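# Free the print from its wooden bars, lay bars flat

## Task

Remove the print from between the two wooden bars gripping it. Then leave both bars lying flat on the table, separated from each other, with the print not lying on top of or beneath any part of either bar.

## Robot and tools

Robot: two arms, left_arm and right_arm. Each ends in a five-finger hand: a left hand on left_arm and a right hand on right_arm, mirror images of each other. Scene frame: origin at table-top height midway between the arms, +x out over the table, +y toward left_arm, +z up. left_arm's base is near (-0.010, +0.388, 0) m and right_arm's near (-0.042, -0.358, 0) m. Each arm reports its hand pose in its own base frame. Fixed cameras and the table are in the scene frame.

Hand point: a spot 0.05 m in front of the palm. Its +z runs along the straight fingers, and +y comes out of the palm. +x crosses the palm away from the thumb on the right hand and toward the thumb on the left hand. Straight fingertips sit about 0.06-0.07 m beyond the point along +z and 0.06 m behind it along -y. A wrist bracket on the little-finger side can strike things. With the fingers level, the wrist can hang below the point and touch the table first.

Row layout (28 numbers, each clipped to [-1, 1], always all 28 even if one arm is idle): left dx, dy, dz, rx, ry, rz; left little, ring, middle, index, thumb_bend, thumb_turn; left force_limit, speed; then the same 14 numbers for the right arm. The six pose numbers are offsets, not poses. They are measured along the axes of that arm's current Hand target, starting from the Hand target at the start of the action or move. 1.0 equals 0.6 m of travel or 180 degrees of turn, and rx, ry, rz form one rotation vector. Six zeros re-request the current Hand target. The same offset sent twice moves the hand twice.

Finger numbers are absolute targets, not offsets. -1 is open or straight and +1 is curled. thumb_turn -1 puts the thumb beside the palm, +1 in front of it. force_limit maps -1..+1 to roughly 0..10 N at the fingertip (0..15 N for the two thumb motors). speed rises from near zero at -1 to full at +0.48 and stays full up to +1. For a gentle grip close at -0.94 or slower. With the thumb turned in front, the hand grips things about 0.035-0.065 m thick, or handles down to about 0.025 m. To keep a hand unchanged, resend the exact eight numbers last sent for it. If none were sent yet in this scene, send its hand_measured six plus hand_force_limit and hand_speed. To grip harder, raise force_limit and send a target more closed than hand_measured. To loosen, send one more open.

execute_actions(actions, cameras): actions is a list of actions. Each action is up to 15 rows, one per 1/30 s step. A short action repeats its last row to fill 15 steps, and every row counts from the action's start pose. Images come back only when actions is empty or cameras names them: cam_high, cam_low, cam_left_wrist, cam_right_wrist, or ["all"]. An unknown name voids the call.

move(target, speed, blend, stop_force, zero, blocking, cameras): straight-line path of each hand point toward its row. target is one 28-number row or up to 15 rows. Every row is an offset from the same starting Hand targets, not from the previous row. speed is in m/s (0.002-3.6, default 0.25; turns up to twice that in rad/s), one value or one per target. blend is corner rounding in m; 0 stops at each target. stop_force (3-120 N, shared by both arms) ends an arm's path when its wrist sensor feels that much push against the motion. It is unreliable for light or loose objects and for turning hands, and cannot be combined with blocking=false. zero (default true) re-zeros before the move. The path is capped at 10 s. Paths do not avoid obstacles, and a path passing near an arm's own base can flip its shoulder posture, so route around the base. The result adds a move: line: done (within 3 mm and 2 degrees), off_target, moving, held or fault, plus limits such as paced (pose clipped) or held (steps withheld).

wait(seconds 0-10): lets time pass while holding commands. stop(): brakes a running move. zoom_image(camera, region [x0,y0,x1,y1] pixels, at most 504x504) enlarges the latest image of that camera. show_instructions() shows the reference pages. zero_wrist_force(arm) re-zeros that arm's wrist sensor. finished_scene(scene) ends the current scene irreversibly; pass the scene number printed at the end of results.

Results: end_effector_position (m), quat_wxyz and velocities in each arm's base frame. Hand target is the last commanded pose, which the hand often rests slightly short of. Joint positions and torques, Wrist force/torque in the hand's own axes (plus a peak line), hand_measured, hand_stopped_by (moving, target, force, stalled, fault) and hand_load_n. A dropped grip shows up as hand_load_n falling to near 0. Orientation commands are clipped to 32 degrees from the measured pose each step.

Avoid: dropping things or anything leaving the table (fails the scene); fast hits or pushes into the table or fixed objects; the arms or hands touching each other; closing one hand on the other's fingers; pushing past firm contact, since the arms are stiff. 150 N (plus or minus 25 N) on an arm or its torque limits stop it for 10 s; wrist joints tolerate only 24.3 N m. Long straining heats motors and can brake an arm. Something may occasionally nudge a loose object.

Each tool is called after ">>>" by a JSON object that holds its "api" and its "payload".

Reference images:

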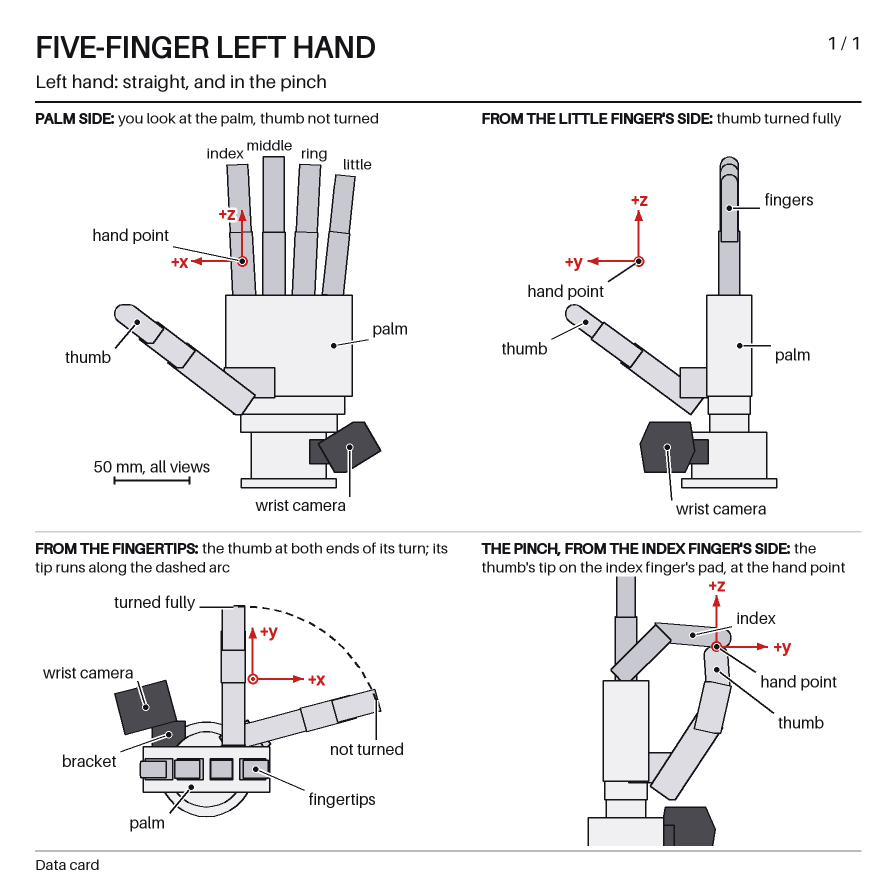

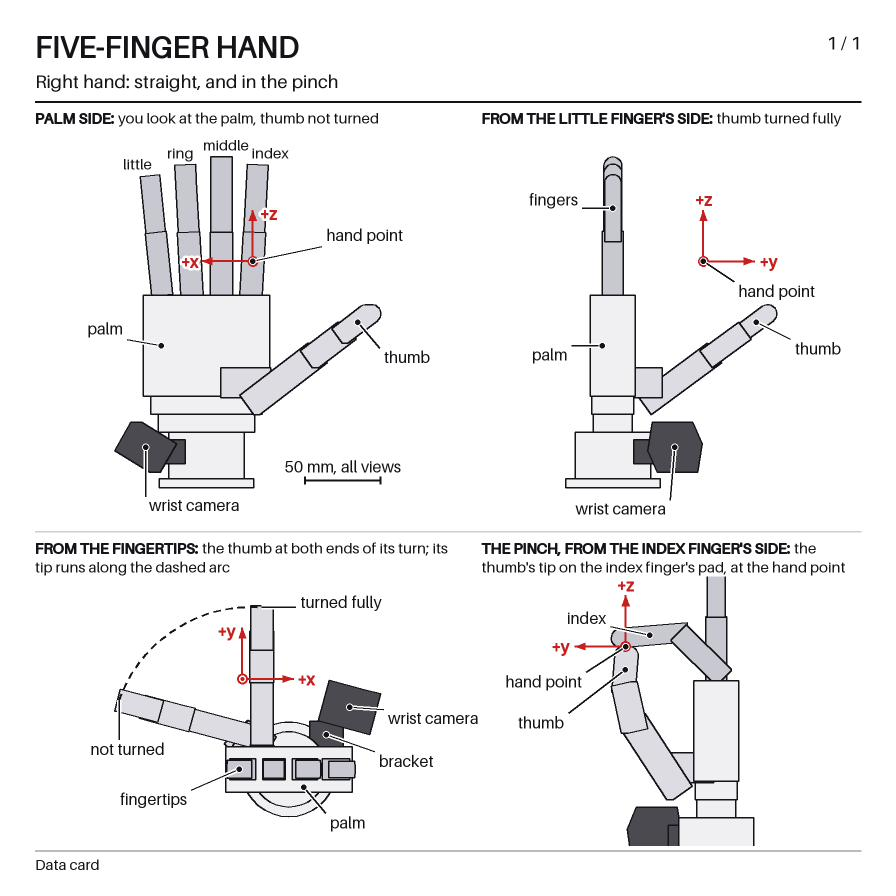

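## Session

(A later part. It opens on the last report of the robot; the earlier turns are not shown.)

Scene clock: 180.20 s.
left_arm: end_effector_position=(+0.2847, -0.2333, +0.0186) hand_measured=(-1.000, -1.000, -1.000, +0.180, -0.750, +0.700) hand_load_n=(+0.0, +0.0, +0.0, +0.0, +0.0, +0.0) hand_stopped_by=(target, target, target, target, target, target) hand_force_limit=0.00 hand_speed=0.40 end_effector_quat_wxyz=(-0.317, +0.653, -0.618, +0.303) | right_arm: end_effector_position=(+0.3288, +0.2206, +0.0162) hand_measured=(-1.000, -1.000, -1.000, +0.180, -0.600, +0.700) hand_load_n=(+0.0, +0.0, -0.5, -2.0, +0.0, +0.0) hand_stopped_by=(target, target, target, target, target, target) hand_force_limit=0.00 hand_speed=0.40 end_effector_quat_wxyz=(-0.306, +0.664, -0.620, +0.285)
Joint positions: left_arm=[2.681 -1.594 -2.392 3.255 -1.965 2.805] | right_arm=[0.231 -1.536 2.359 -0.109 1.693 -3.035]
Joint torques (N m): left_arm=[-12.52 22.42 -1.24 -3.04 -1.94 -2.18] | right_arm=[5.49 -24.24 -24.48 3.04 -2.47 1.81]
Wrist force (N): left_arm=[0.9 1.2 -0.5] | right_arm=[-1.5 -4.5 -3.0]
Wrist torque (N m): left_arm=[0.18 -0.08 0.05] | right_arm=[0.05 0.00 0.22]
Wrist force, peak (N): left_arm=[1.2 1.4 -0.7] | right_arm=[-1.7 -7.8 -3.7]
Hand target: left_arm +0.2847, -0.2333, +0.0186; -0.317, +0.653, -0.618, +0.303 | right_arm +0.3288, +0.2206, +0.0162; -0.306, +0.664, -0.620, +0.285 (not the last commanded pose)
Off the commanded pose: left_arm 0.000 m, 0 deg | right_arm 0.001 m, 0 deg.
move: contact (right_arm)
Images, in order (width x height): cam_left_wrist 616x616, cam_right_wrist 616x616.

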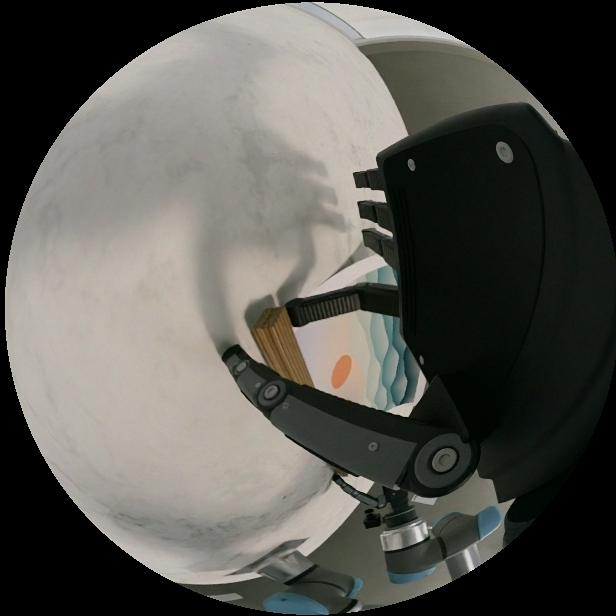

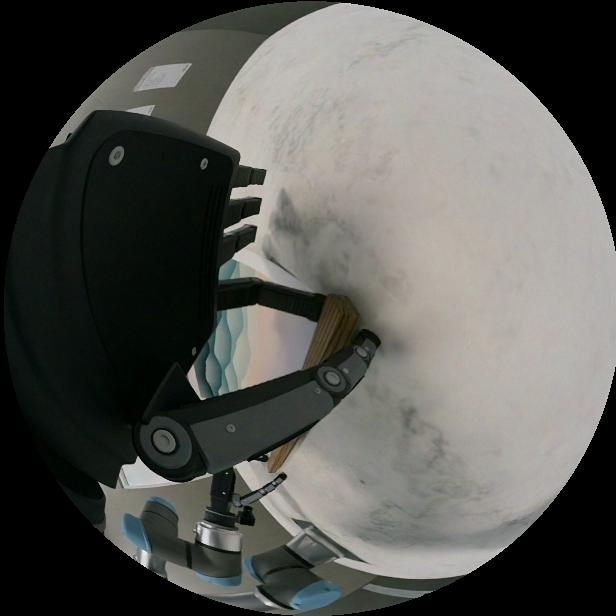

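>>> {"api": "move", "payload": {"target": [0,0,0,0,0,0,-1,-1,-1,0.18,-0.75,0.7,0,0.4,0.0067,-0.0049,-0.002,0,0,0,-1,-1,-1,0.18,-0.6,0.7,0,0.4], "speed": 0.03}}

>>> {"api": "move", "payload": {"target": [0,0,0,0,0,0,-1,-1,-1,0.18,-0.75,0.7,0,0.4,0,0.0068,0.0058,0,0,0,-1,-1,-1,0.18,-0.6,0.7,0,0.4], "speed": 0.02, "stop_force": 4, "cameras": ["cam_right_wrist"]}}

>>> {"api": "zoom_image", "payload": {"camera": "cam_right_wrist", "region": [300, 260, 420, 380]}}

Scene clock: 189.60 s.
left_arm: end_effector_position=(+0.2847, -0.2333, +0.0186) hand_measured=(-1.000, -1.000, -1.000, +0.180, -0.750, +0.700) hand_load_n=(+0.0, +0.0, +0.0, +0.0, +0.0, +0.0) hand_stopped_by=(target, target, target, target, target, target) hand_force_limit=0.00 hand_speed=0.40 end_effector_quat_wxyz=(-0.317, +0.653, -0.618, +0.303) | right_arm: end_effector_position=(+0.3300, +0.2167, +0.0192) hand_measured=(-1.000, -1.000, -1.000, +0.180, -0.600, +0.700) hand_load_n=(+0.0, +0.0, +0.0, +0.0, +0.0, +0.0) hand_stopped_by=(target, target, target, target, target, target) hand_force_limit=0.00 hand_speed=0.40 end_effector_quat_wxyz=(-0.306, +0.664, -0.620, +0.285)
Joint positions: left_arm=[2.681 -1.594 -2.392 3.255 -1.965 2.805] | right_arm=[0.212 -1.549 2.36 -0.1 1.679 -3.048]
Joint torques (N m): left_arm=[-12.07 22.48 -1.25 -3.02 -2.07 -1.99] | right_arm=[-10.29 -27.26 -3.79 2.68 -2.65 -1.98]
Wrist force (N): left_arm=[0.7 1.0 -0.4] | right_arm=[-1.7 -1.3 -0.9]
Wrist torque (N m): left_arm=[0.14 -0.04 0.05] | right_arm=[0.09 0.04 0.37]
Wrist force, peak (N): left_arm=[1.2 1.3 -0.6] | right_arm=[-1.8 -5.0 -2.9]
Hand target: left_arm +0.2847, -0.2333, +0.0186; -0.317, +0.653, -0.618, +0.303 | right_arm +0.3301, +0.2166, +0.0192; -0.306, +0.664, -0.620, +0.285
Off the commanded pose: left_arm 0.000 m, 0 deg | right_arm 0.000 m, 0 deg.
move: done

Scene clock: 191.07 s.
left_arm: end_effector_position=(+0.2847, -0.2333, +0.0186) hand_measured=(-1.000, -1.000, -1.000, +0.180, -0.750, +0.700) hand_load_n=(+0.0, +0.0, +0.0, +0.0, +0.0, +0.0) hand_stopped_by=(target, target, target, target, target, target) hand_force_limit=0.00 hand_speed=0.40 end_effector_quat_wxyz=(-0.317, +0.653, -0.618, +0.303) | right_arm: end_effector_position=(+0.3301, +0.2167, +0.0158) hand_measured=(-1.000, -1.000, -1.000, +0.180, -0.600, +0.700) hand_load_n=(+0.0, +0.0, +0.0, -2.0, +0.0, +0.0) hand_stopped_by=(target, target, target, target, target, target) hand_force_limit=0.00 hand_speed=0.40 end_effector_quat_wxyz=(-0.306, +0.664, -0.620, +0.285)
Joint positions: left_arm=[2.681 -1.594 -2.392 3.255 -1.965 2.805] | right_arm=[0.212 -1.541 2.364 -0.112 1.679 -3.048]
Joint torques (N m): left_arm=[-12.56 22.52 -0.7 -2.99 -1.9 -1.98] | right_arm=[-5.16 -24.37 -25.4 2.84 -0.97 -2.12]
Wrist force (N): left_arm=[0.8 1.1 -0.5] | right_arm=[-1.6 -4.0 -2.6]
Wrist torque (N m): left_arm=[0.17 -0.07 0.05] | right_arm=[0.07 -0.01 0.39]
Wrist force, peak (N): left_arm=[1.1 1.4 -0.5] | right_arm=[-1.7 -6.3 -3.6]
Hand target: left_arm +0.2847, -0.2333, +0.0186; -0.317, +0.653, -0.618, +0.303 | right_arm +0.3301, +0.2167, +0.0158; -0.306, +0.664, -0.620, +0.286 (not the last commanded pose)
Off the commanded pose: left_arm 0.000 m, 0 deg | right_arm 0.002 m, 0 deg.
move: contact (right_arm)
Images, in order (width x height): cam_right_wrist 616x616.

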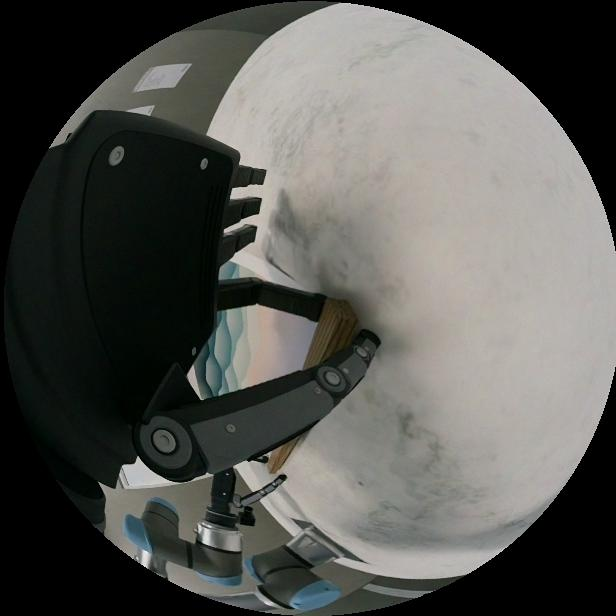

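Scaled by 4.200 from the camera's 616x616 image, which has a finer 880x880 frame.

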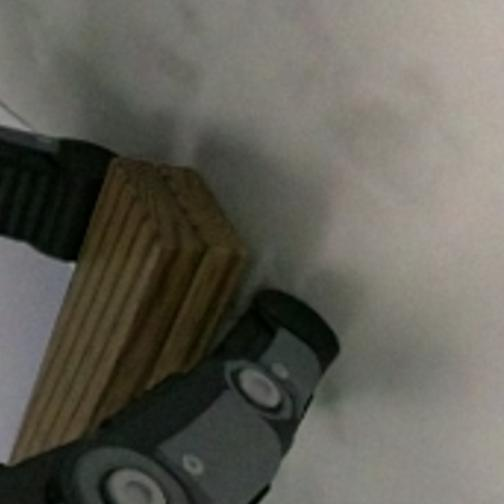

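>>> {"api": "move", "payload": {"target": [0,0,0,0,0,0,-1,-1,-1,0.18,-0.75,0.7,0,0.4,0,-0.0009,-0.0008,0,0,0,-1,-1,-1,0.18,-0.6,0.7,0,0.4], "speed": 0.02}}

>>> {"api": "move", "payload": {"target": [0,0,0,0,0,0,-1,-1,-1,0.18,-0.75,0.7,0,0.4,0,0,0,0,0,0,-1,-1,-1,0.18,-0.3,0.7,-0.4,-0.9], "speed": 0.02, "cameras": ["cam_right_wrist"]}}

>>> {"api": "zoom_image", "payload": {"camera": "cam_right_wrist", "region": [300, 260, 420, 380]}}

Scene clock: 200.67 s.
left_arm: end_effector_position=(+0.2847, -0.2333, +0.0186) hand_measured=(-1.000, -1.000, -1.000, +0.180, -0.750, +0.700) hand_load_n=(+0.0, +0.0, +0.0, +0.0, +0.0, +0.0) hand_stopped_by=(target, target, target, target, target, target) hand_force_limit=0.00 hand_speed=0.40 end_effector_quat_wxyz=(-0.317, +0.653, -0.618, +0.303) | right_arm: end_effector_position=(+0.3301, +0.2167, +0.0165) hand_measured=(-1.000, -1.000, -1.000, +0.180, -0.600, +0.700) hand_load_n=(+0.0, +0.0, +0.0, -1.0, +0.0, +0.0) hand_stopped_by=(target, target, target, target, target, target) hand_force_limit=0.00 hand_speed=0.40 end_effector_quat_wxyz=(-0.306, +0.664, -0.620, +0.285)
Joint positions: left_arm=[2.681 -1.594 -2.392 3.255 -1.965 2.805] | right_arm=[0.212 -1.542 2.364 -0.109 1.679 -3.048]
Joint torques (N m): left_arm=[-12.4 22.46 -1.53 -2.85 -1.73 -1.78] | right_arm=[6.92 -24.87 -26.73 2.72 1.86 -0.63]
Wrist force (N): left_arm=[1.0 0.7 -0.7] | right_arm=[-1.6 -1.8 -1.3]
Wrist torque (N m): left_arm=[0.12 -0.11 0.07] | right_arm=[0.06 0.00 0.38]
Wrist force, peak (N): left_arm=[1.1 1.3 -0.7] | right_arm=[-1.9 -4.5 -2.7]
Hand target: left_arm +0.2847, -0.2333, +0.0186; -0.317, +0.653, -0.618, +0.303 | right_arm +0.3301, +0.2167, +0.0166; -0.306, +0.664, -0.620, +0.286
Off the commanded pose: left_arm 0.000 m, 0 deg | right_arm 0.000 m, 0 deg.
move: done

Scene clock: 201.23 s.
left_arm: end_effector_position=(+0.2847, -0.2333, +0.0186) hand_measured=(-1.000, -1.000, -1.000, +0.180, -0.750, +0.700) hand_load_n=(+0.0, +0.0, +0.0, +0.0, +0.0, +0.0) hand_stopped_by=(target, target, target, target, target, target) hand_force_limit=0.00 hand_speed=0.40 end_effector_quat_wxyz=(-0.317, +0.653, -0.618, +0.303) | right_arm: end_effector_position=(+0.3301, +0.2167, +0.0166) hand_measured=(-1.000, -1.000, -1.000, +0.180, -0.556, +0.700) hand_load_n=(+0.0, +0.0, +0.0, +4.0, +5.0, +0.0) hand_stopped_by=(target, target, target, target, force, target) hand_force_limit=-0.40 hand_speed=-0.90 end_effector_quat_wxyz=(-0.306, +0.664, -0.620, +0.286)
Joint positions: left_arm=[2.681 -1.594 -2.392 3.255 -1.965 2.805] | right_arm=[0.212 -1.543 2.364 -0.109 1.679 -3.048]
Joint torques (N m): left_arm=[-12.73 21.85 -0.55 -2.75 -1.88 -1.89] | right_arm=[6.15 -24.85 -26.54 2.92 2.08 -0.11]
Wrist force (N): left_arm=[0.7 1.1 -0.5] | right_arm=[-1.4 -2.9 -2.1]
Wrist torque (N m): left_arm=[0.16 -0.05 0.05] | right_arm=[0.03 -0.01 0.38]
Wrist force, peak (N): left_arm=[1.0 1.3 -0.8] | right_arm=[-1.6 -2.7 -2.3]
Hand target: left_arm +0.2847, -0.2333, +0.0186; -0.317, +0.653, -0.618, +0.303 | right_arm +0.3301, +0.2167, +0.0166; -0.306, +0.664, -0.620, +0.286
Off the commanded pose: left_arm 0.000 m, 0 deg | right_arm 0.000 m, 0 deg.
move: done
Images, in order (width x height): cam_right_wrist 616x616.

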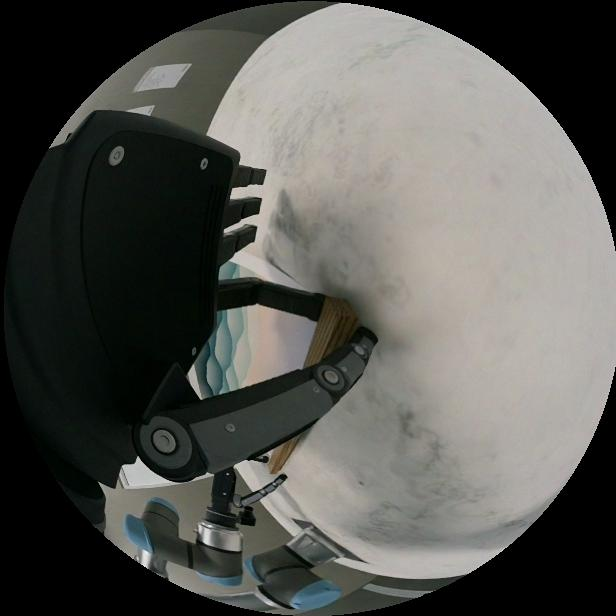

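Scaled by 4.200 from the camera's 616x616 image, which has a finer 880x880 frame.

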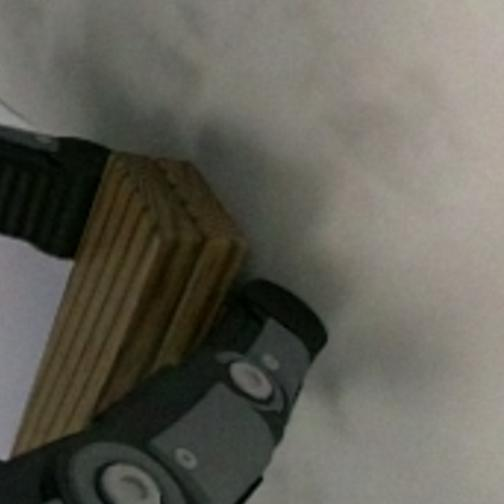

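>>> {"api": "move", "payload": {"target": [0,-0.0008,-0.0006,0,0,0,-1,-1,-1,0.18,-0.75,0.7,0,0.4,0,0,0,0,0,0,-1,-1,-1,0.18,-0.3,0.7,-0.4,-0.9], "speed": 0.02}}

>>> {"api": "move", "payload": {"target": [0,0,0,0,0,0,-1,-1,-1,0.18,-0.3,0.7,-0.4,-0.9,0,0,0,0,0,0,-1,-1,-1,0.18,-0.3,0.7,-0.4,-0.9], "speed": 0.02, "cameras": ["cam_left_wrist"]}}

>>> {"api": "zoom_image", "payload": {"camera": "cam_left_wrist", "region": [210, 270, 330, 390]}}

Scene clock: 205.80 s.
left_arm: end_effector_position=(+0.2847, -0.2333, +0.0192) hand_measured=(-1.000, -1.000, -1.000, +0.180, -0.750, +0.700) hand_load_n=(+0.0, +0.0, +0.0, +0.0, +0.0, +0.0) hand_stopped_by=(target, target, target, target, target, target) hand_force_limit=0.00 hand_speed=0.40 end_effector_quat_wxyz=(-0.317, +0.653, -0.618, +0.303) | right_arm: end_effector_position=(+0.3301, +0.2167, +0.0166) hand_measured=(-1.000, -1.000, -1.000, +0.180, -0.556, +0.700) hand_load_n=(+0.0, +0.0, +0.0, +4.0, +5.0, +0.0) hand_stopped_by=(target, target, target, target, force, target) hand_force_limit=-0.40 hand_speed=-0.90 end_effector_quat_wxyz=(-0.306, +0.664, -0.620, +0.286)
Joint positions: left_arm=[2.681 -1.592 -2.391 3.253 -1.965 2.805] | right_arm=[0.212 -1.543 2.364 -0.109 1.679 -3.048]
Joint torques (N m): left_arm=[-6.04 23.42 23.77 -3.09 -1.04 -0.89] | right_arm=[7.84 -19.28 -20.21 2.46 1.93 1.89]
Wrist force (N): left_arm=[0.9 1.0 -0.4] | right_arm=[-1.5 -2.7 -2.4]
Wrist torque (N m): left_arm=[0.14 -0.08 0.06] | right_arm=[0.08 0.00 0.39]
Wrist force, peak (N): left_arm=[0.9 1.5 -0.7] | right_arm=[-1.7 -2.9 -2.5]
Hand target: left_arm +0.2847, -0.2333, +0.0192; -0.317, +0.653, -0.618, +0.303 | right_arm +0.3301, +0.2167, +0.0166; -0.306, +0.664, -0.620, +0.286
Off the commanded pose: left_arm 0.000 m, 0 deg | right_arm 0.000 m, 0 deg.
move: done

Scene clock: 207.37 s.
left_arm: end_effector_position=(+0.2847, -0.2333, +0.0192) hand_measured=(-1.000, -1.000, -1.000, +0.180, -0.562, +0.700) hand_load_n=(+0.0, +0.0, +0.0, +3.0, +5.0, +0.0) hand_stopped_by=(target, target, target, target, force, target) hand_force_limit=-0.40 hand_speed=-0.90 end_effector_quat_wxyz=(-0.317, +0.653, -0.618, +0.303) | right_arm: end_effector_position=(+0.3301, +0.2167, +0.0166) hand_measured=(-1.000, -1.000, -1.000, +0.180, -0.556, +0.700) hand_load_n=(+0.0, +0.0, +0.0, +4.5, +5.0, +1.5) hand_stopped_by=(target, target, target, target, force, target) hand_force_limit=-0.40 hand_speed=-0.90 end_effector_quat_wxyz=(-0.306, +0.664, -0.620, +0.286)
Joint positions: left_arm=[2.681 -1.592 -2.391 3.253 -1.965 2.805] | right_arm=[0.212 -1.543 2.364 -0.109 1.679 -3.048]
Joint torques (N m): left_arm=[11.18 23.4 23.59 -2.93 0.59 1.46] | right_arm=[6.07 -18.25 -18.18 2.67 1.86 1.8]
Wrist force (N): left_arm=[1.1 0.8 -0.8] | right_arm=[-1.5 -3.0 -2.0]
Wrist torque (N m): left_arm=[0.14 -0.08 0.06] | right_arm=[0.02 -0.03 0.41]
Wrist force, peak (N): left_arm=[1.1 1.7 -0.4] | right_arm=[-2.0 -3.2 -2.3]
Hand target: left_arm +0.2847, -0.2333, +0.0192; -0.317, +0.653, -0.618, +0.303 | right_arm +0.3301, +0.2167, +0.0166; -0.306, +0.664, -0.620, +0.286
Off the commanded pose: left_arm 0.000 m, 0 deg | right_arm 0.000 m, 0 deg.
move: done
Images, in order (width x height): cam_left_wrist 616x616.

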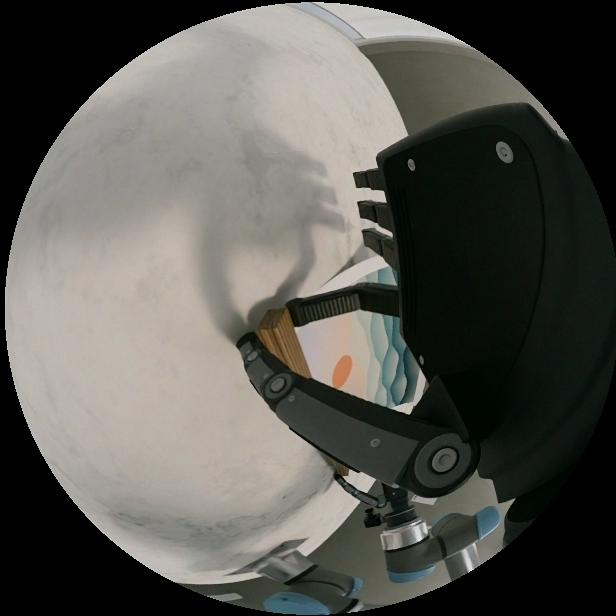

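Scaled by 4.200 from the camera's 616x616 image, which has a finer 880x880 frame.

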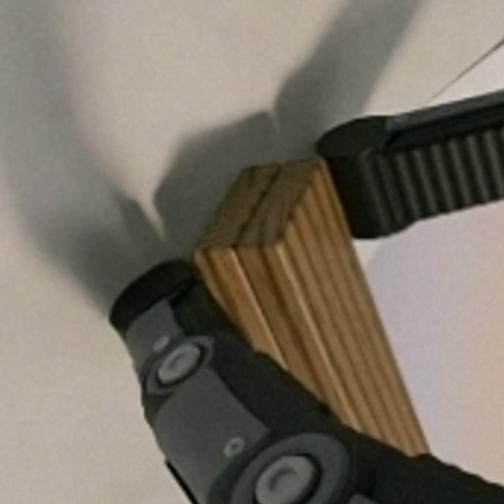

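>>> {"api": "move", "payload": {"target": [0,0,0,0,0,0,-1,-1,-1,0.18,-0.62,0.7,-0.4,0.0,0,0,0,0,0,0,-1,-1,-1,0.18,-0.3,0.7,-0.4,-0.9], "speed": 0.02}}

>>> {"api": "move", "payload": {"target": [0,-0.002,-0.0015,0,0,0,-1,-1,-1,0.18,-0.62,0.7,-0.4,0.0,0,0,0,0,0,0,-1,-1,-1,0.18,-0.3,0.7,-0.4,-0.9], "speed": 0.02}}

>>> {"api": "move", "payload": {"target": [0,0,0,0,0,0,-1,-1,-1,0.18,-0.3,0.7,-0.1,-0.9,0,0,0,0,0,0,-1,-1,-1,0.18,-0.3,0.7,-0.4,-0.9], "speed": 0.02, "cameras": ["cam_left_wrist"]}}

>>> {"api": "zoom_image", "payload": {"camera": "cam_left_wrist", "region": [230, 290, 290, 350]}}

Scene clock: 217.60 s.
left_arm: end_effector_position=(+0.2847, -0.2333, +0.0192) hand_measured=(-1.000, -1.000, -1.000, +0.180, -0.620, +0.700) hand_load_n=(+0.0, +0.0, +0.0, +0.0, +0.0, +0.0) hand_stopped_by=(target, target, target, target, target, target) hand_force_limit=-0.40 hand_speed=0.00 end_effector_quat_wxyz=(-0.317, +0.653, -0.618, +0.303) | right_arm: end_effector_position=(+0.3301, +0.2167, +0.0166) hand_measured=(-1.000, -1.000, -1.000, +0.180, -0.556, +0.700) hand_load_n=(+0.0, +0.0, +0.0, +4.0, +5.0, +1.0) hand_stopped_by=(target, target, target, target, force, target) hand_force_limit=-0.40 hand_speed=-0.90 end_effector_quat_wxyz=(-0.306, +0.664, -0.620, +0.286)
Joint positions: left_arm=[2.681 -1.592 -2.391 3.253 -1.965 2.805] | right_arm=[0.212 -1.543 2.364 -0.109 1.679 -3.048]
Joint torques (N m): left_arm=[12.75 22.8 22.43 -2.08 0.45 1.51] | right_arm=[6.99 -14.59 -12.93 2.89 1.75 1.74]
Wrist force (N): left_arm=[0.9 1.3 -0.7] | right_arm=[-1.3 -2.6 -1.6]
Wrist torque (N m): left_arm=[0.21 -0.08 0.04] | right_arm=[0.10 0.00 0.40]
Wrist force, peak (N): left_arm=[1.4 1.2 -0.8] | right_arm=[-2.0 -3.4 -2.5]
Hand target: left_arm +0.2847, -0.2333, +0.0192; -0.317, +0.653, -0.618, +0.303 | right_arm +0.3301, +0.2167, +0.0166; -0.306, +0.664, -0.620, +0.286
Off the commanded pose: left_arm 0.000 m, 0 deg | right_arm 0.000 m, 0 deg.
move: done

Scene clock: 218.30 s.
left_arm: end_effector_position=(+0.2847, -0.2332, +0.0207) hand_measured=(-1.000, -1.000, -1.000, +0.180, -0.620, +0.700) hand_load_n=(+0.0, +0.0, +0.0, +0.0, +0.0, +0.0) hand_stopped_by=(target, target, target, target, target, target) hand_force_limit=-0.40 hand_speed=0.00 end_effector_quat_wxyz=(-0.317, +0.653, -0.618, +0.303) | right_arm: end_effector_position=(+0.3301, +0.2167, +0.0166) hand_measured=(-1.000, -1.000, -1.000, +0.180, -0.556, +0.700) hand_load_n=(+0.0, +0.0, +0.0, +4.0, +5.0, +1.0) hand_stopped_by=(target, target, target, target, force, target) hand_force_limit=-0.40 hand_speed=-0.90 end_effector_quat_wxyz=(-0.306, +0.664, -0.620, +0.286)
Joint positions: left_arm=[2.681 -1.588 -2.39 3.247 -1.965 2.805] | right_arm=[0.212 -1.543 2.364 -0.109 1.679 -3.048]
Joint torques (N m): left_arm=[13.77 24.76 22.65 -2.99 0.98 1.69] | right_arm=[6.94 -14.51 -11.75 2.68 1.71 1.83]
Wrist force (N): left_arm=[1.0 1.0 -0.3] | right_arm=[-1.1 -2.7 -1.6]
Wrist torque (N m): left_arm=[0.12 -0.09 0.07] | right_arm=[0.08 -0.03 0.41]
Wrist force, peak (N): left_arm=[1.0 1.3 -0.5] | right_arm=[-1.4 -3.0 -1.7]
Hand target: left_arm +0.2847, -0.2332, +0.0207; -0.317, +0.653, -0.618, +0.303 | right_arm +0.3301, +0.2167, +0.0166; -0.306, +0.664, -0.620, +0.286
Off the commanded pose: left_arm 0.000 m, 0 deg | right_arm 0.000 m, 0 deg.
move: done

Scene clock: 219.20 s.
left_arm: end_effector_position=(+0.2847, -0.2332, +0.0207) hand_measured=(-1.000, -1.000, -1.000, +0.180, -0.528, +0.700) hand_load_n=(+0.0, +0.0, +0.0, +5.0, +7.0, +0.5) hand_stopped_by=(target, target, target, target, force, target) hand_force_limit=-0.10 hand_speed=-0.90 end_effector_quat_wxyz=(-0.317, +0.653, -0.618, +0.303) | right_arm: end_effector_position=(+0.3301, +0.2167, +0.0166) hand_measured=(-1.000, -1.000, -1.000, +0.180, -0.556, +0.700) hand_load_n=(+0.0, +0.0, +0.0, +4.5, +5.0, +1.5) hand_stopped_by=(target, target, target, target, force, target) hand_force_limit=-0.40 hand_speed=-0.90 end_effector_quat_wxyz=(-0.306, +0.664, -0.620, +0.286)
Joint positions: left_arm=[2.681 -1.588 -2.389 3.247 -1.965 2.805] | right_arm=[0.212 -1.543 2.364 -0.109 1.679 -3.048]
Joint torques (N m): left_arm=[13.71 22.98 23.38 -2.91 0.79 1.76] | right_arm=[8.23 -14.5 -11.61 2.63 1.89 1.71]
Wrist force (N): left_arm=[1.3 0.6 -1.2] | right_arm=[-1.7 -2.5 -2.0]
Wrist torque (N m): left_arm=[0.16 -0.11 0.07] | right_arm=[0.09 0.01 0.42]
Wrist force, peak (N): left_arm=[1.3 1.3 -1.1] | right_arm=[-1.9 -2.7 -2.2]
Hand target: left_arm +0.2847, -0.2332, +0.0207; -0.317, +0.653, -0.618, +0.303 | right_arm +0.3301, +0.2167, +0.0166; -0.306, +0.664, -0.620, +0.286
Off the commanded pose: left_arm 0.000 m, 0 deg | right_arm 0.000 m, 0 deg.
move: done
Images, in order (width x height): cam_left_wrist 616x616.

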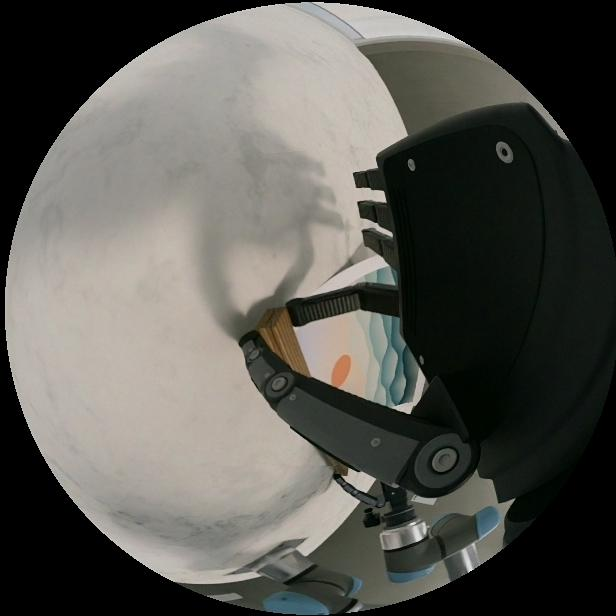

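Scaled by 8.400 from the camera's 616x616 image, which has a finer 880x880 frame.

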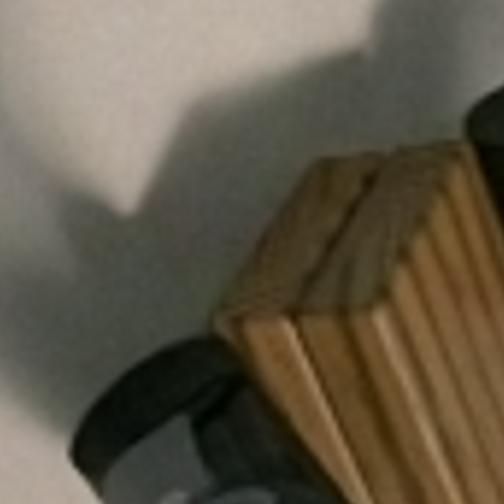

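>>> {"api": "wait", "payload": {"seconds": 0, "cameras": ["cam_high","cam_low"]}}

>>> {"api": "zoom_image", "payload": {"camera": "cam_low", "region": [340, 210, 520, 290]}}

>>> {"api": "zoom_image", "payload": {"camera": "cam_high", "region": [300, 110, 480, 290]}}

Scene clock: 267.87 s.
left_arm: end_effector_position=(+0.2847, -0.2332, +0.0207) hand_measured=(-1.000, -1.000, -1.000, +0.180, -0.528, +0.700) hand_load_n=(+0.0, +0.0, +0.0, +5.0, +7.0, +0.0) hand_stopped_by=(target, target, target, target, force, target) hand_force_limit=-0.10 hand_speed=-0.90 end_effector_quat_wxyz=(-0.317, +0.653, -0.618, +0.303) | right_arm: end_effector_position=(+0.3301, +0.2167, +0.0166) hand_measured=(-1.000, -1.000, -1.000, +0.180, -0.556, +0.700) hand_load_n=(+0.0, +0.0, +0.0, +4.0, +5.0, +1.5) hand_stopped_by=(target, target, target, target, force, target) hand_force_limit=-0.40 hand_speed=-0.90 end_effector_quat_wxyz=(-0.306, +0.664, -0.620, +0.286)
Joint positions: left_arm=[2.681 -1.588 -2.389 3.247 -1.965 2.805] | right_arm=[0.212 -1.543 2.364 -0.109 1.679 -3.048]
Joint torques (N m): left_arm=[13.22 18.93 19.29 -2.09 1.12 1.73] | right_arm=[6.36 -13.64 -6.02 2.75 1.85 2.02]
Wrist force (N): left_arm=[1.1 0.3 -1.3] | right_arm=[-1.8 -2.9 -2.1]
Wrist torque (N m): left_arm=[0.13 -0.07 0.06] | right_arm=[0.04 0.02 0.40]
Wrist force, peak (N): left_arm=[1.3 0.5 -1.5] | right_arm=[-2.1 -2.9 -2.2]
Hand target: left_arm +0.2847, -0.2332, +0.0207; -0.317, +0.653, -0.618, +0.303 | right_arm +0.3301, +0.2167, +0.0166; -0.306, +0.664, -0.620, +0.286
Off the commanded pose: left_arm 0.000 m, 0 deg | right_arm 0.000 m, 0 deg.
Images, in order (width x height): cam_high 672x504, cam_low 672x504.

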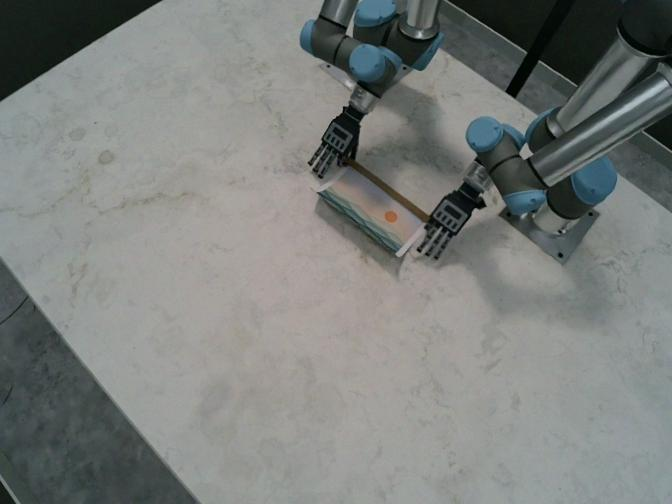

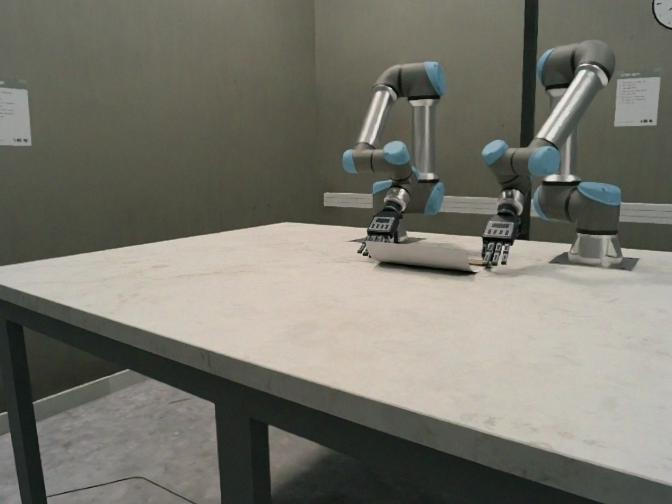

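Scaled by 2.800 from the camera's 672x504 image, which has a finer 960x720 frame.

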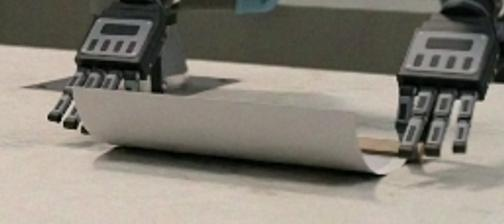

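Scaled by 2.800 from the camera's 672x504 image, which has a finer 960x720 frame.

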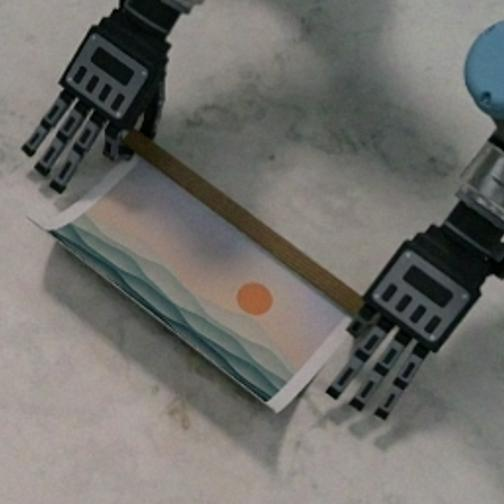

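>>> {"api": "move", "payload": {"target": [0,0,0,0,0,0,-1,-1,-1,0.18,-0.25,0.7,0.0,-0.9,0,0,0,0,0,0,-1,-1,-1,0.18,-0.25,0.7,-0.1,-0.9], "speed": 0.02}}

>>> {"api": "move", "payload": {"target": [-0.0333,0,0,0,0,0,-1,-1,-1,0.18,-0.25,0.7,0.0,-0.9,0,0,0,0,0,0,-1,-1,-1,0.18,-0.25,0.7,-0.1,-0.9], "speed": 0.03, "cameras": ["cam_left_wrist","cam_right_wrist"]}}

>>> {"api": "zoom_image", "payload": {"camera": "cam_left_wrist", "region": [210, 270, 330, 390]}}

>>> {"api": "zoom_image", "payload": {"camera": "cam_right_wrist", "region": [300, 260, 420, 380]}}

Scene clock: 273.97 s.
left_arm: end_effector_position=(+0.2847, -0.2332, +0.0207) hand_measured=(-1.000, -1.000, -1.000, +0.180, -0.528, +0.700) hand_load_n=(+0.0, +0.0, +0.0, +5.5, +7.0, +0.0) hand_stopped_by=(target, target, target, target, force, target) hand_force_limit=0.00 hand_speed=-0.90 end_effector_quat_wxyz=(-0.317, +0.653, -0.618, +0.303) | right_arm: end_effector_position=(+0.3301, +0.2167, +0.0166) hand_measured=(-1.000, -1.000, -1.000, +0.180, -0.550, +0.700) hand_load_n=(+0.0, +0.0, -0.5, +5.0, +6.5, +2.0) hand_stopped_by=(target, target, target, target, force, target) hand_force_limit=-0.10 hand_speed=-0.90 end_effector_quat_wxyz=(-0.306, +0.664, -0.620, +0.286)
Joint positions: left_arm=[2.681 -1.588 -2.389 3.247 -1.965 2.805] | right_arm=[0.212 -1.543 2.364 -0.109 1.679 -3.048]
Joint torques (N m): left_arm=[13.28 14.98 15.07 -1.36 0.95 1.63] | right_arm=[6.87 -16.11 -6.91 2.35 1.78 1.84]
Wrist force (N): left_arm=[1.2 0.1 -1.3] | right_arm=[-1.7 -2.8 -2.0]
Wrist torque (N m): left_arm=[0.11 -0.08 0.06] | right_arm=[0.04 -0.01 0.41]
Wrist force, peak (N): left_arm=[1.2 0.4 -1.7] | right_arm=[-2.0 -2.9 -2.4]
Hand target: left_arm +0.2847, -0.2332, +0.0207; -0.317, +0.653, -0.618, +0.303 | right_arm +0.3301, +0.2167, +0.0166; -0.306, +0.664, -0.620, +0.286
Off the commanded pose: left_arm 0.000 m, 0 deg | right_arm 0.000 m, 0 deg.
move: done

Scene clock: 275.10 s.
left_arm: end_effector_position=(+0.2837, -0.2133, +0.0206) hand_measured=(-1.000, -1.000, -1.000, +0.180, -0.526, +0.700) hand_load_n=(+0.0, -0.5, +0.0, +0.0, +0.0, +0.0) hand_stopped_by=(target, target, target, target, force, target) hand_force_limit=0.00 hand_speed=-0.90 end_effector_quat_wxyz=(-0.317, +0.653, -0.618, +0.303) | right_arm: end_effector_position=(+0.3301, +0.2167, +0.0166) hand_measured=(-1.000, -1.000, -1.000, +0.180, -0.550, +0.700) hand_load_n=(+0.0, +0.0, +0.0, +5.0, +5.5, +0.5) hand_stopped_by=(target, target, target, target, force, target) hand_force_limit=-0.10 hand_speed=-0.90 end_effector_quat_wxyz=(-0.306, +0.664, -0.620, +0.285)
Joint positions: left_arm=[2.773 -1.53 -2.442 3.264 -1.896 2.87] | right_arm=[0.212 -1.543 2.364 -0.109 1.679 -3.048]
Joint torques (N m): left_arm=[12.48 19.36 -1.55 2.08 1.23 1.96] | right_arm=[5.36 -15.16 -8.07 2.46 1.88 1.95]
Wrist force (N): left_arm=[1.0 1.1 -0.5] | right_arm=[-1.5 -2.3 -1.7]
Wrist torque (N m): left_arm=[0.15 -0.11 -0.13] | right_arm=[0.11 0.03 0.39]
Wrist force, peak (N): left_arm=[6.3 -2.5 -3.0] | right_arm=[-5.6 -2.1 -1.5]
Hand target: left_arm +0.2837, -0.2133, +0.0206; -0.317, +0.653, -0.618, +0.303 | right_arm +0.3301, +0.2167, +0.0166; -0.306, +0.664, -0.620, +0.286
Off the commanded pose: left_arm 0.000 m, 0 deg | right_arm 0.000 m, 0 deg.
move: done
Images, in order (width x height): cam_left_wrist 616x616, cam_right_wrist 616x616.

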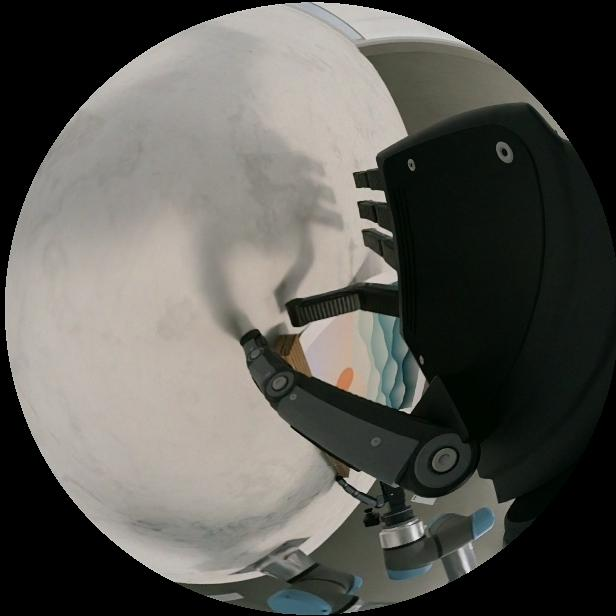

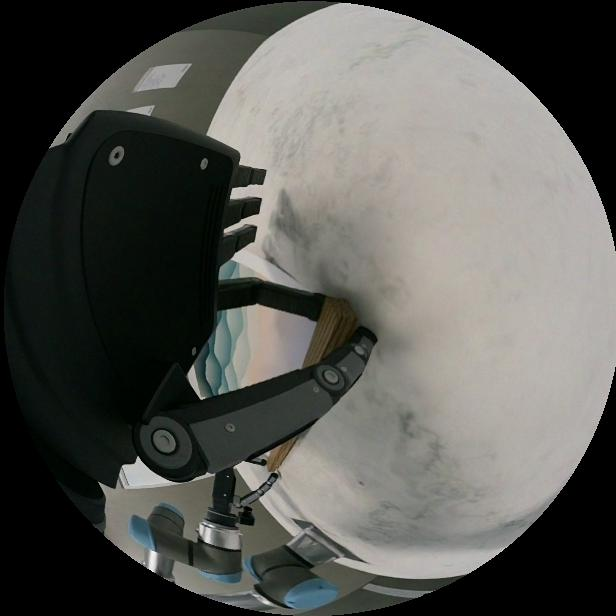

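Scaled by 4.200 from the camera's 616x616 image, which has a finer 880x880 frame.

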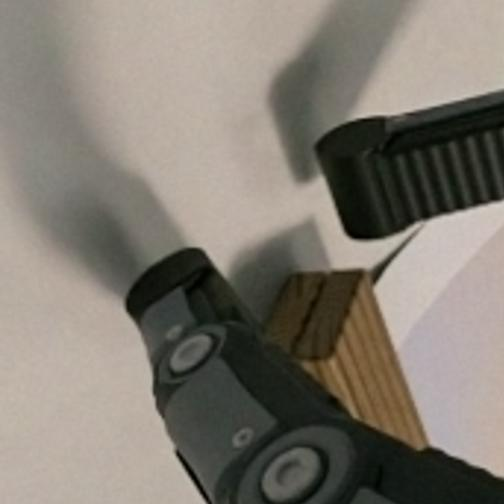

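Scaled by 4.200 from the camera's 616x616 image, which has a finer 880x880 frame.

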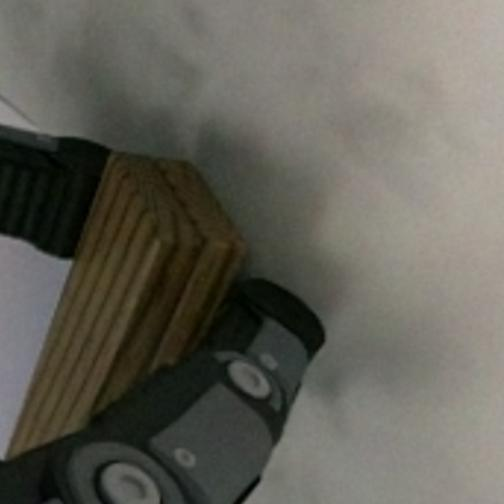

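>>> {"api": "execute_actions", "payload": {"actions": [], "cameras": ["all"]}}

Scene clock: 292.53 s.
left_arm: end_effector_position=n/a hand_measured=n/a hand_load_n=n/a hand_stopped_by=n/a hand_force_limit=n/a hand_speed=n/a end_effector_quat_wxyz=n/a end_effector_velocity=n/a end_effector_angular_velocity=n/a | right_arm: end_effector_position=n/a hand_measured=n/a hand_load_n=n/a hand_stopped_by=n/a hand_force_limit=n/a hand_speed=n/a end_effector_quat_wxyz=n/a end_effector_velocity=n/a end_effector_angular_velocity=n/a
Joint positions: no reading
Joint velocities: no reading
Joint torques (N m): no reading
Motor temperatures (°C): no reading
Wrist force (N): no reading
Wrist torque (N m): no reading
Wrist force, peak (N): no reading
Hand target: no reading
Off the commanded pose: no reading
NO CONTROL: BRAKES ON. The power of the arms went off while the arms waited for this call, through no command of yours: the brakes are set. The arms may sag a little while they close, then stand still. The arms send no readings now; any shown here are from before control was lost. What the arms strike, push or drop without control can cost score or fail the task. A move or wait that this ends or prevents says "fault": that word means this event, not a fault of the arms. Your reply's later calls are not run. The arms run no command until a result says that a person gave control back. To wait, call execute_actions with no actions, or call wait with any seconds it accepts: either call returns when control is back, or after at most 30 seconds. The wait itself costs no score and uses none of the scene's actions.

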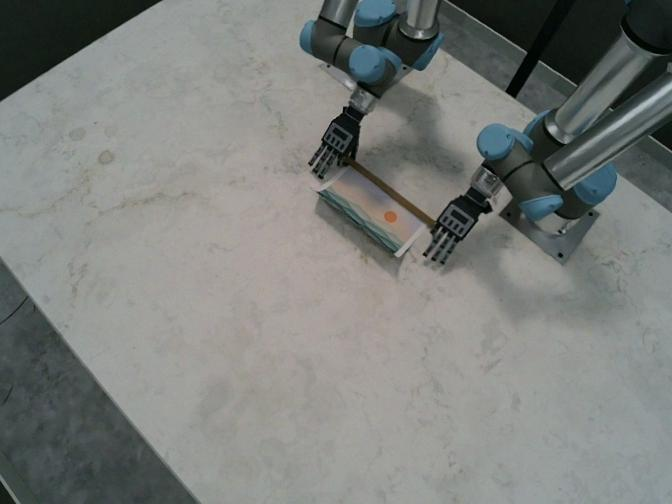

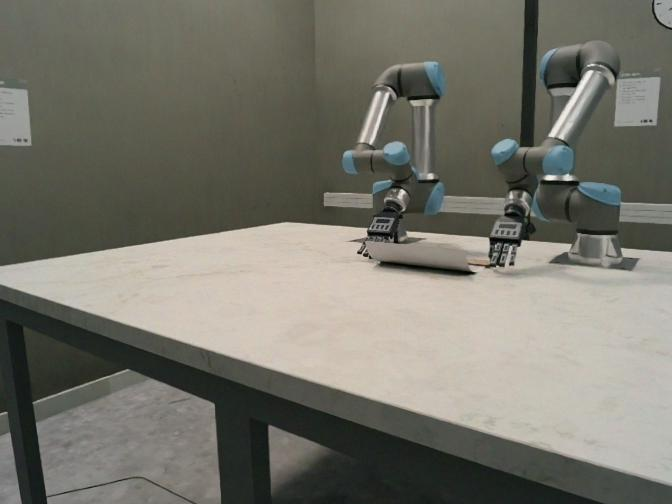

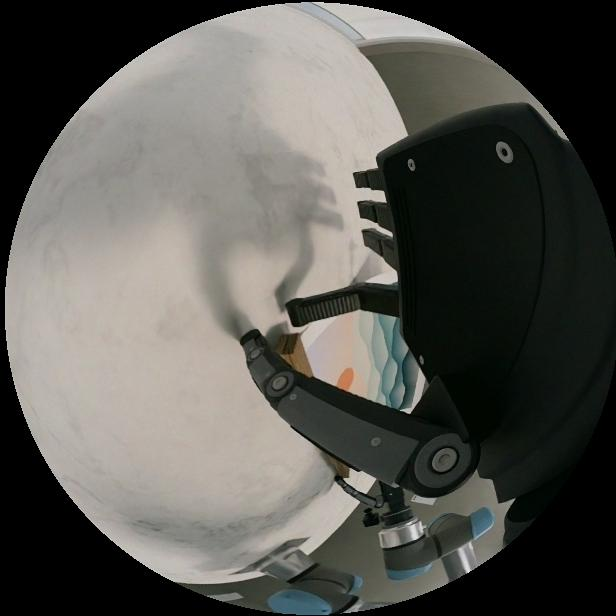

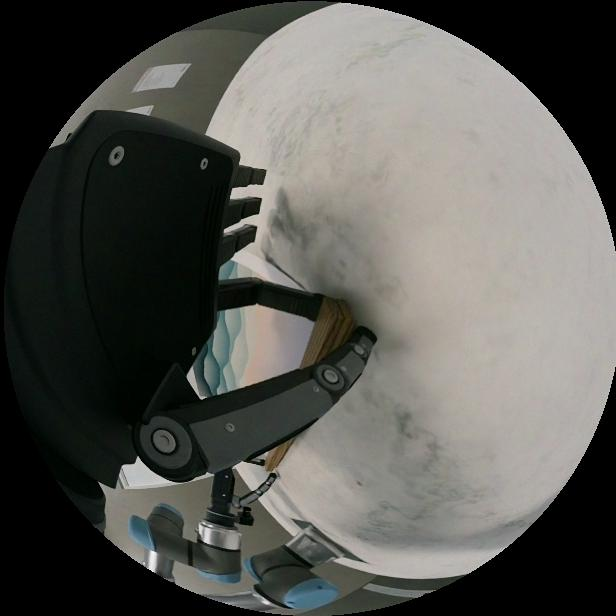

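>>> {"api": "wait", "payload": {"seconds": 10}}

>>> {"api": "wait", "payload": {"seconds": 10}}

Scene clock: 323.37 s.
left_arm: end_effector_position=n/a hand_measured=n/a hand_load_n=n/a hand_stopped_by=n/a hand_force_limit=n/a hand_speed=n/a end_effector_quat_wxyz=n/a end_effector_velocity=n/a end_effector_angular_velocity=n/a | right_arm: end_effector_position=n/a hand_measured=n/a hand_load_n=n/a hand_stopped_by=n/a hand_force_limit=n/a hand_speed=n/a end_effector_quat_wxyz=n/a end_effector_velocity=n/a end_effector_angular_velocity=n/a
Joint positions: no reading
Joint velocities: no reading
Joint torques (N m): no reading
Motor temperatures (°C): no reading
Wrist force (N): no reading
Wrist torque (N m): no reading
Wrist force, peak (N): no reading
Hand target: no reading
Off the commanded pose: no reading
NO CONTROL, STILL: no person has given control back yet. The arms still send no readings. Call execute_actions with no actions, or call wait, again.
wait: 0.00 of 10 s (a fault stop came first)

not run: an earlier result of this reply reported a stop or a fault. Calls in your next reply go to the robot.

>>> {"api": "wait", "payload": {"seconds": 10}}

Scene clock: 348.77 s.
left_arm: end_effector_position=(+0.2836, -0.2132, +0.0204) hand_measured=(-1.000, -1.000, -1.000, +0.180, -0.526, +0.700) hand_load_n=(+0.0, +0.0, +0.0, +0.0, +0.0, +0.0) hand_stopped_by=(target, target, target, target, force, target) hand_force_limit=0.00 hand_speed=-0.90 end_effector_quat_wxyz=(-0.316, +0.653, -0.618, +0.303) | right_arm: end_effector_position=(+0.3291, +0.2164, +0.0145) hand_measured=(-1.000, -1.000, -1.000, +0.180, -0.550, +0.700) hand_load_n=(+0.0, +0.0, +0.0, -2.5, +3.0, +0.0) hand_stopped_by=(target, target, target, target, force, target) hand_force_limit=-0.10 hand_speed=-0.90 end_effector_quat_wxyz=(-0.304, +0.665, -0.620, +0.284)
Joint positions: left_arm=[2.773 -1.53 -2.442 3.264 -1.896 2.87] | right_arm=[0.212 -1.538 2.365 -0.11 1.679 -3.048]
Joint torques (N m): left_arm=[0.42 0.66 -0.3 -0.04 -0.05 0.07] | right_arm=[-0.9 0.71 -0.04 0.22 -0.09 0.07]
Motor temperatures (°C): left_arm=[31 28 31 35 36 35] | right_arm=[28 29 27 45 30 40]
Wrist force (N): left_arm=[0.9 1.1 -0.6] | right_arm=[-1.4 -13.0 -8.8]
Wrist torque (N m): left_arm=[0.17 -0.11 -0.14] | right_arm=[-0.18 0.00 0.35]
Wrist force, peak (N): left_arm=[1.4 1.2 -0.7] | right_arm=[-1.4 -13.0 -8.8]
Hand target: left_arm +0.2836, -0.2132, +0.0204; -0.316, +0.653, -0.618, +0.303 | right_arm +0.3291, +0.2164, +0.0145; -0.304, +0.665, -0.620, +0.284 (not the last commanded pose)
Off the commanded pose: left_arm 0.000 m, 0 deg | right_arm 0.002 m, 0 deg.
CONTROL GIVEN BACK BY A PERSON. The power is on again. The brakes are open. The arms hold where they came to rest, not your last command. If the arms lie or press on each other, first move them apart, starting from their current pose. A hard hit or press between them can end the scene. Commands run again from your next reply on.
wait: 0.00 of 10 s (a fault stop came first)


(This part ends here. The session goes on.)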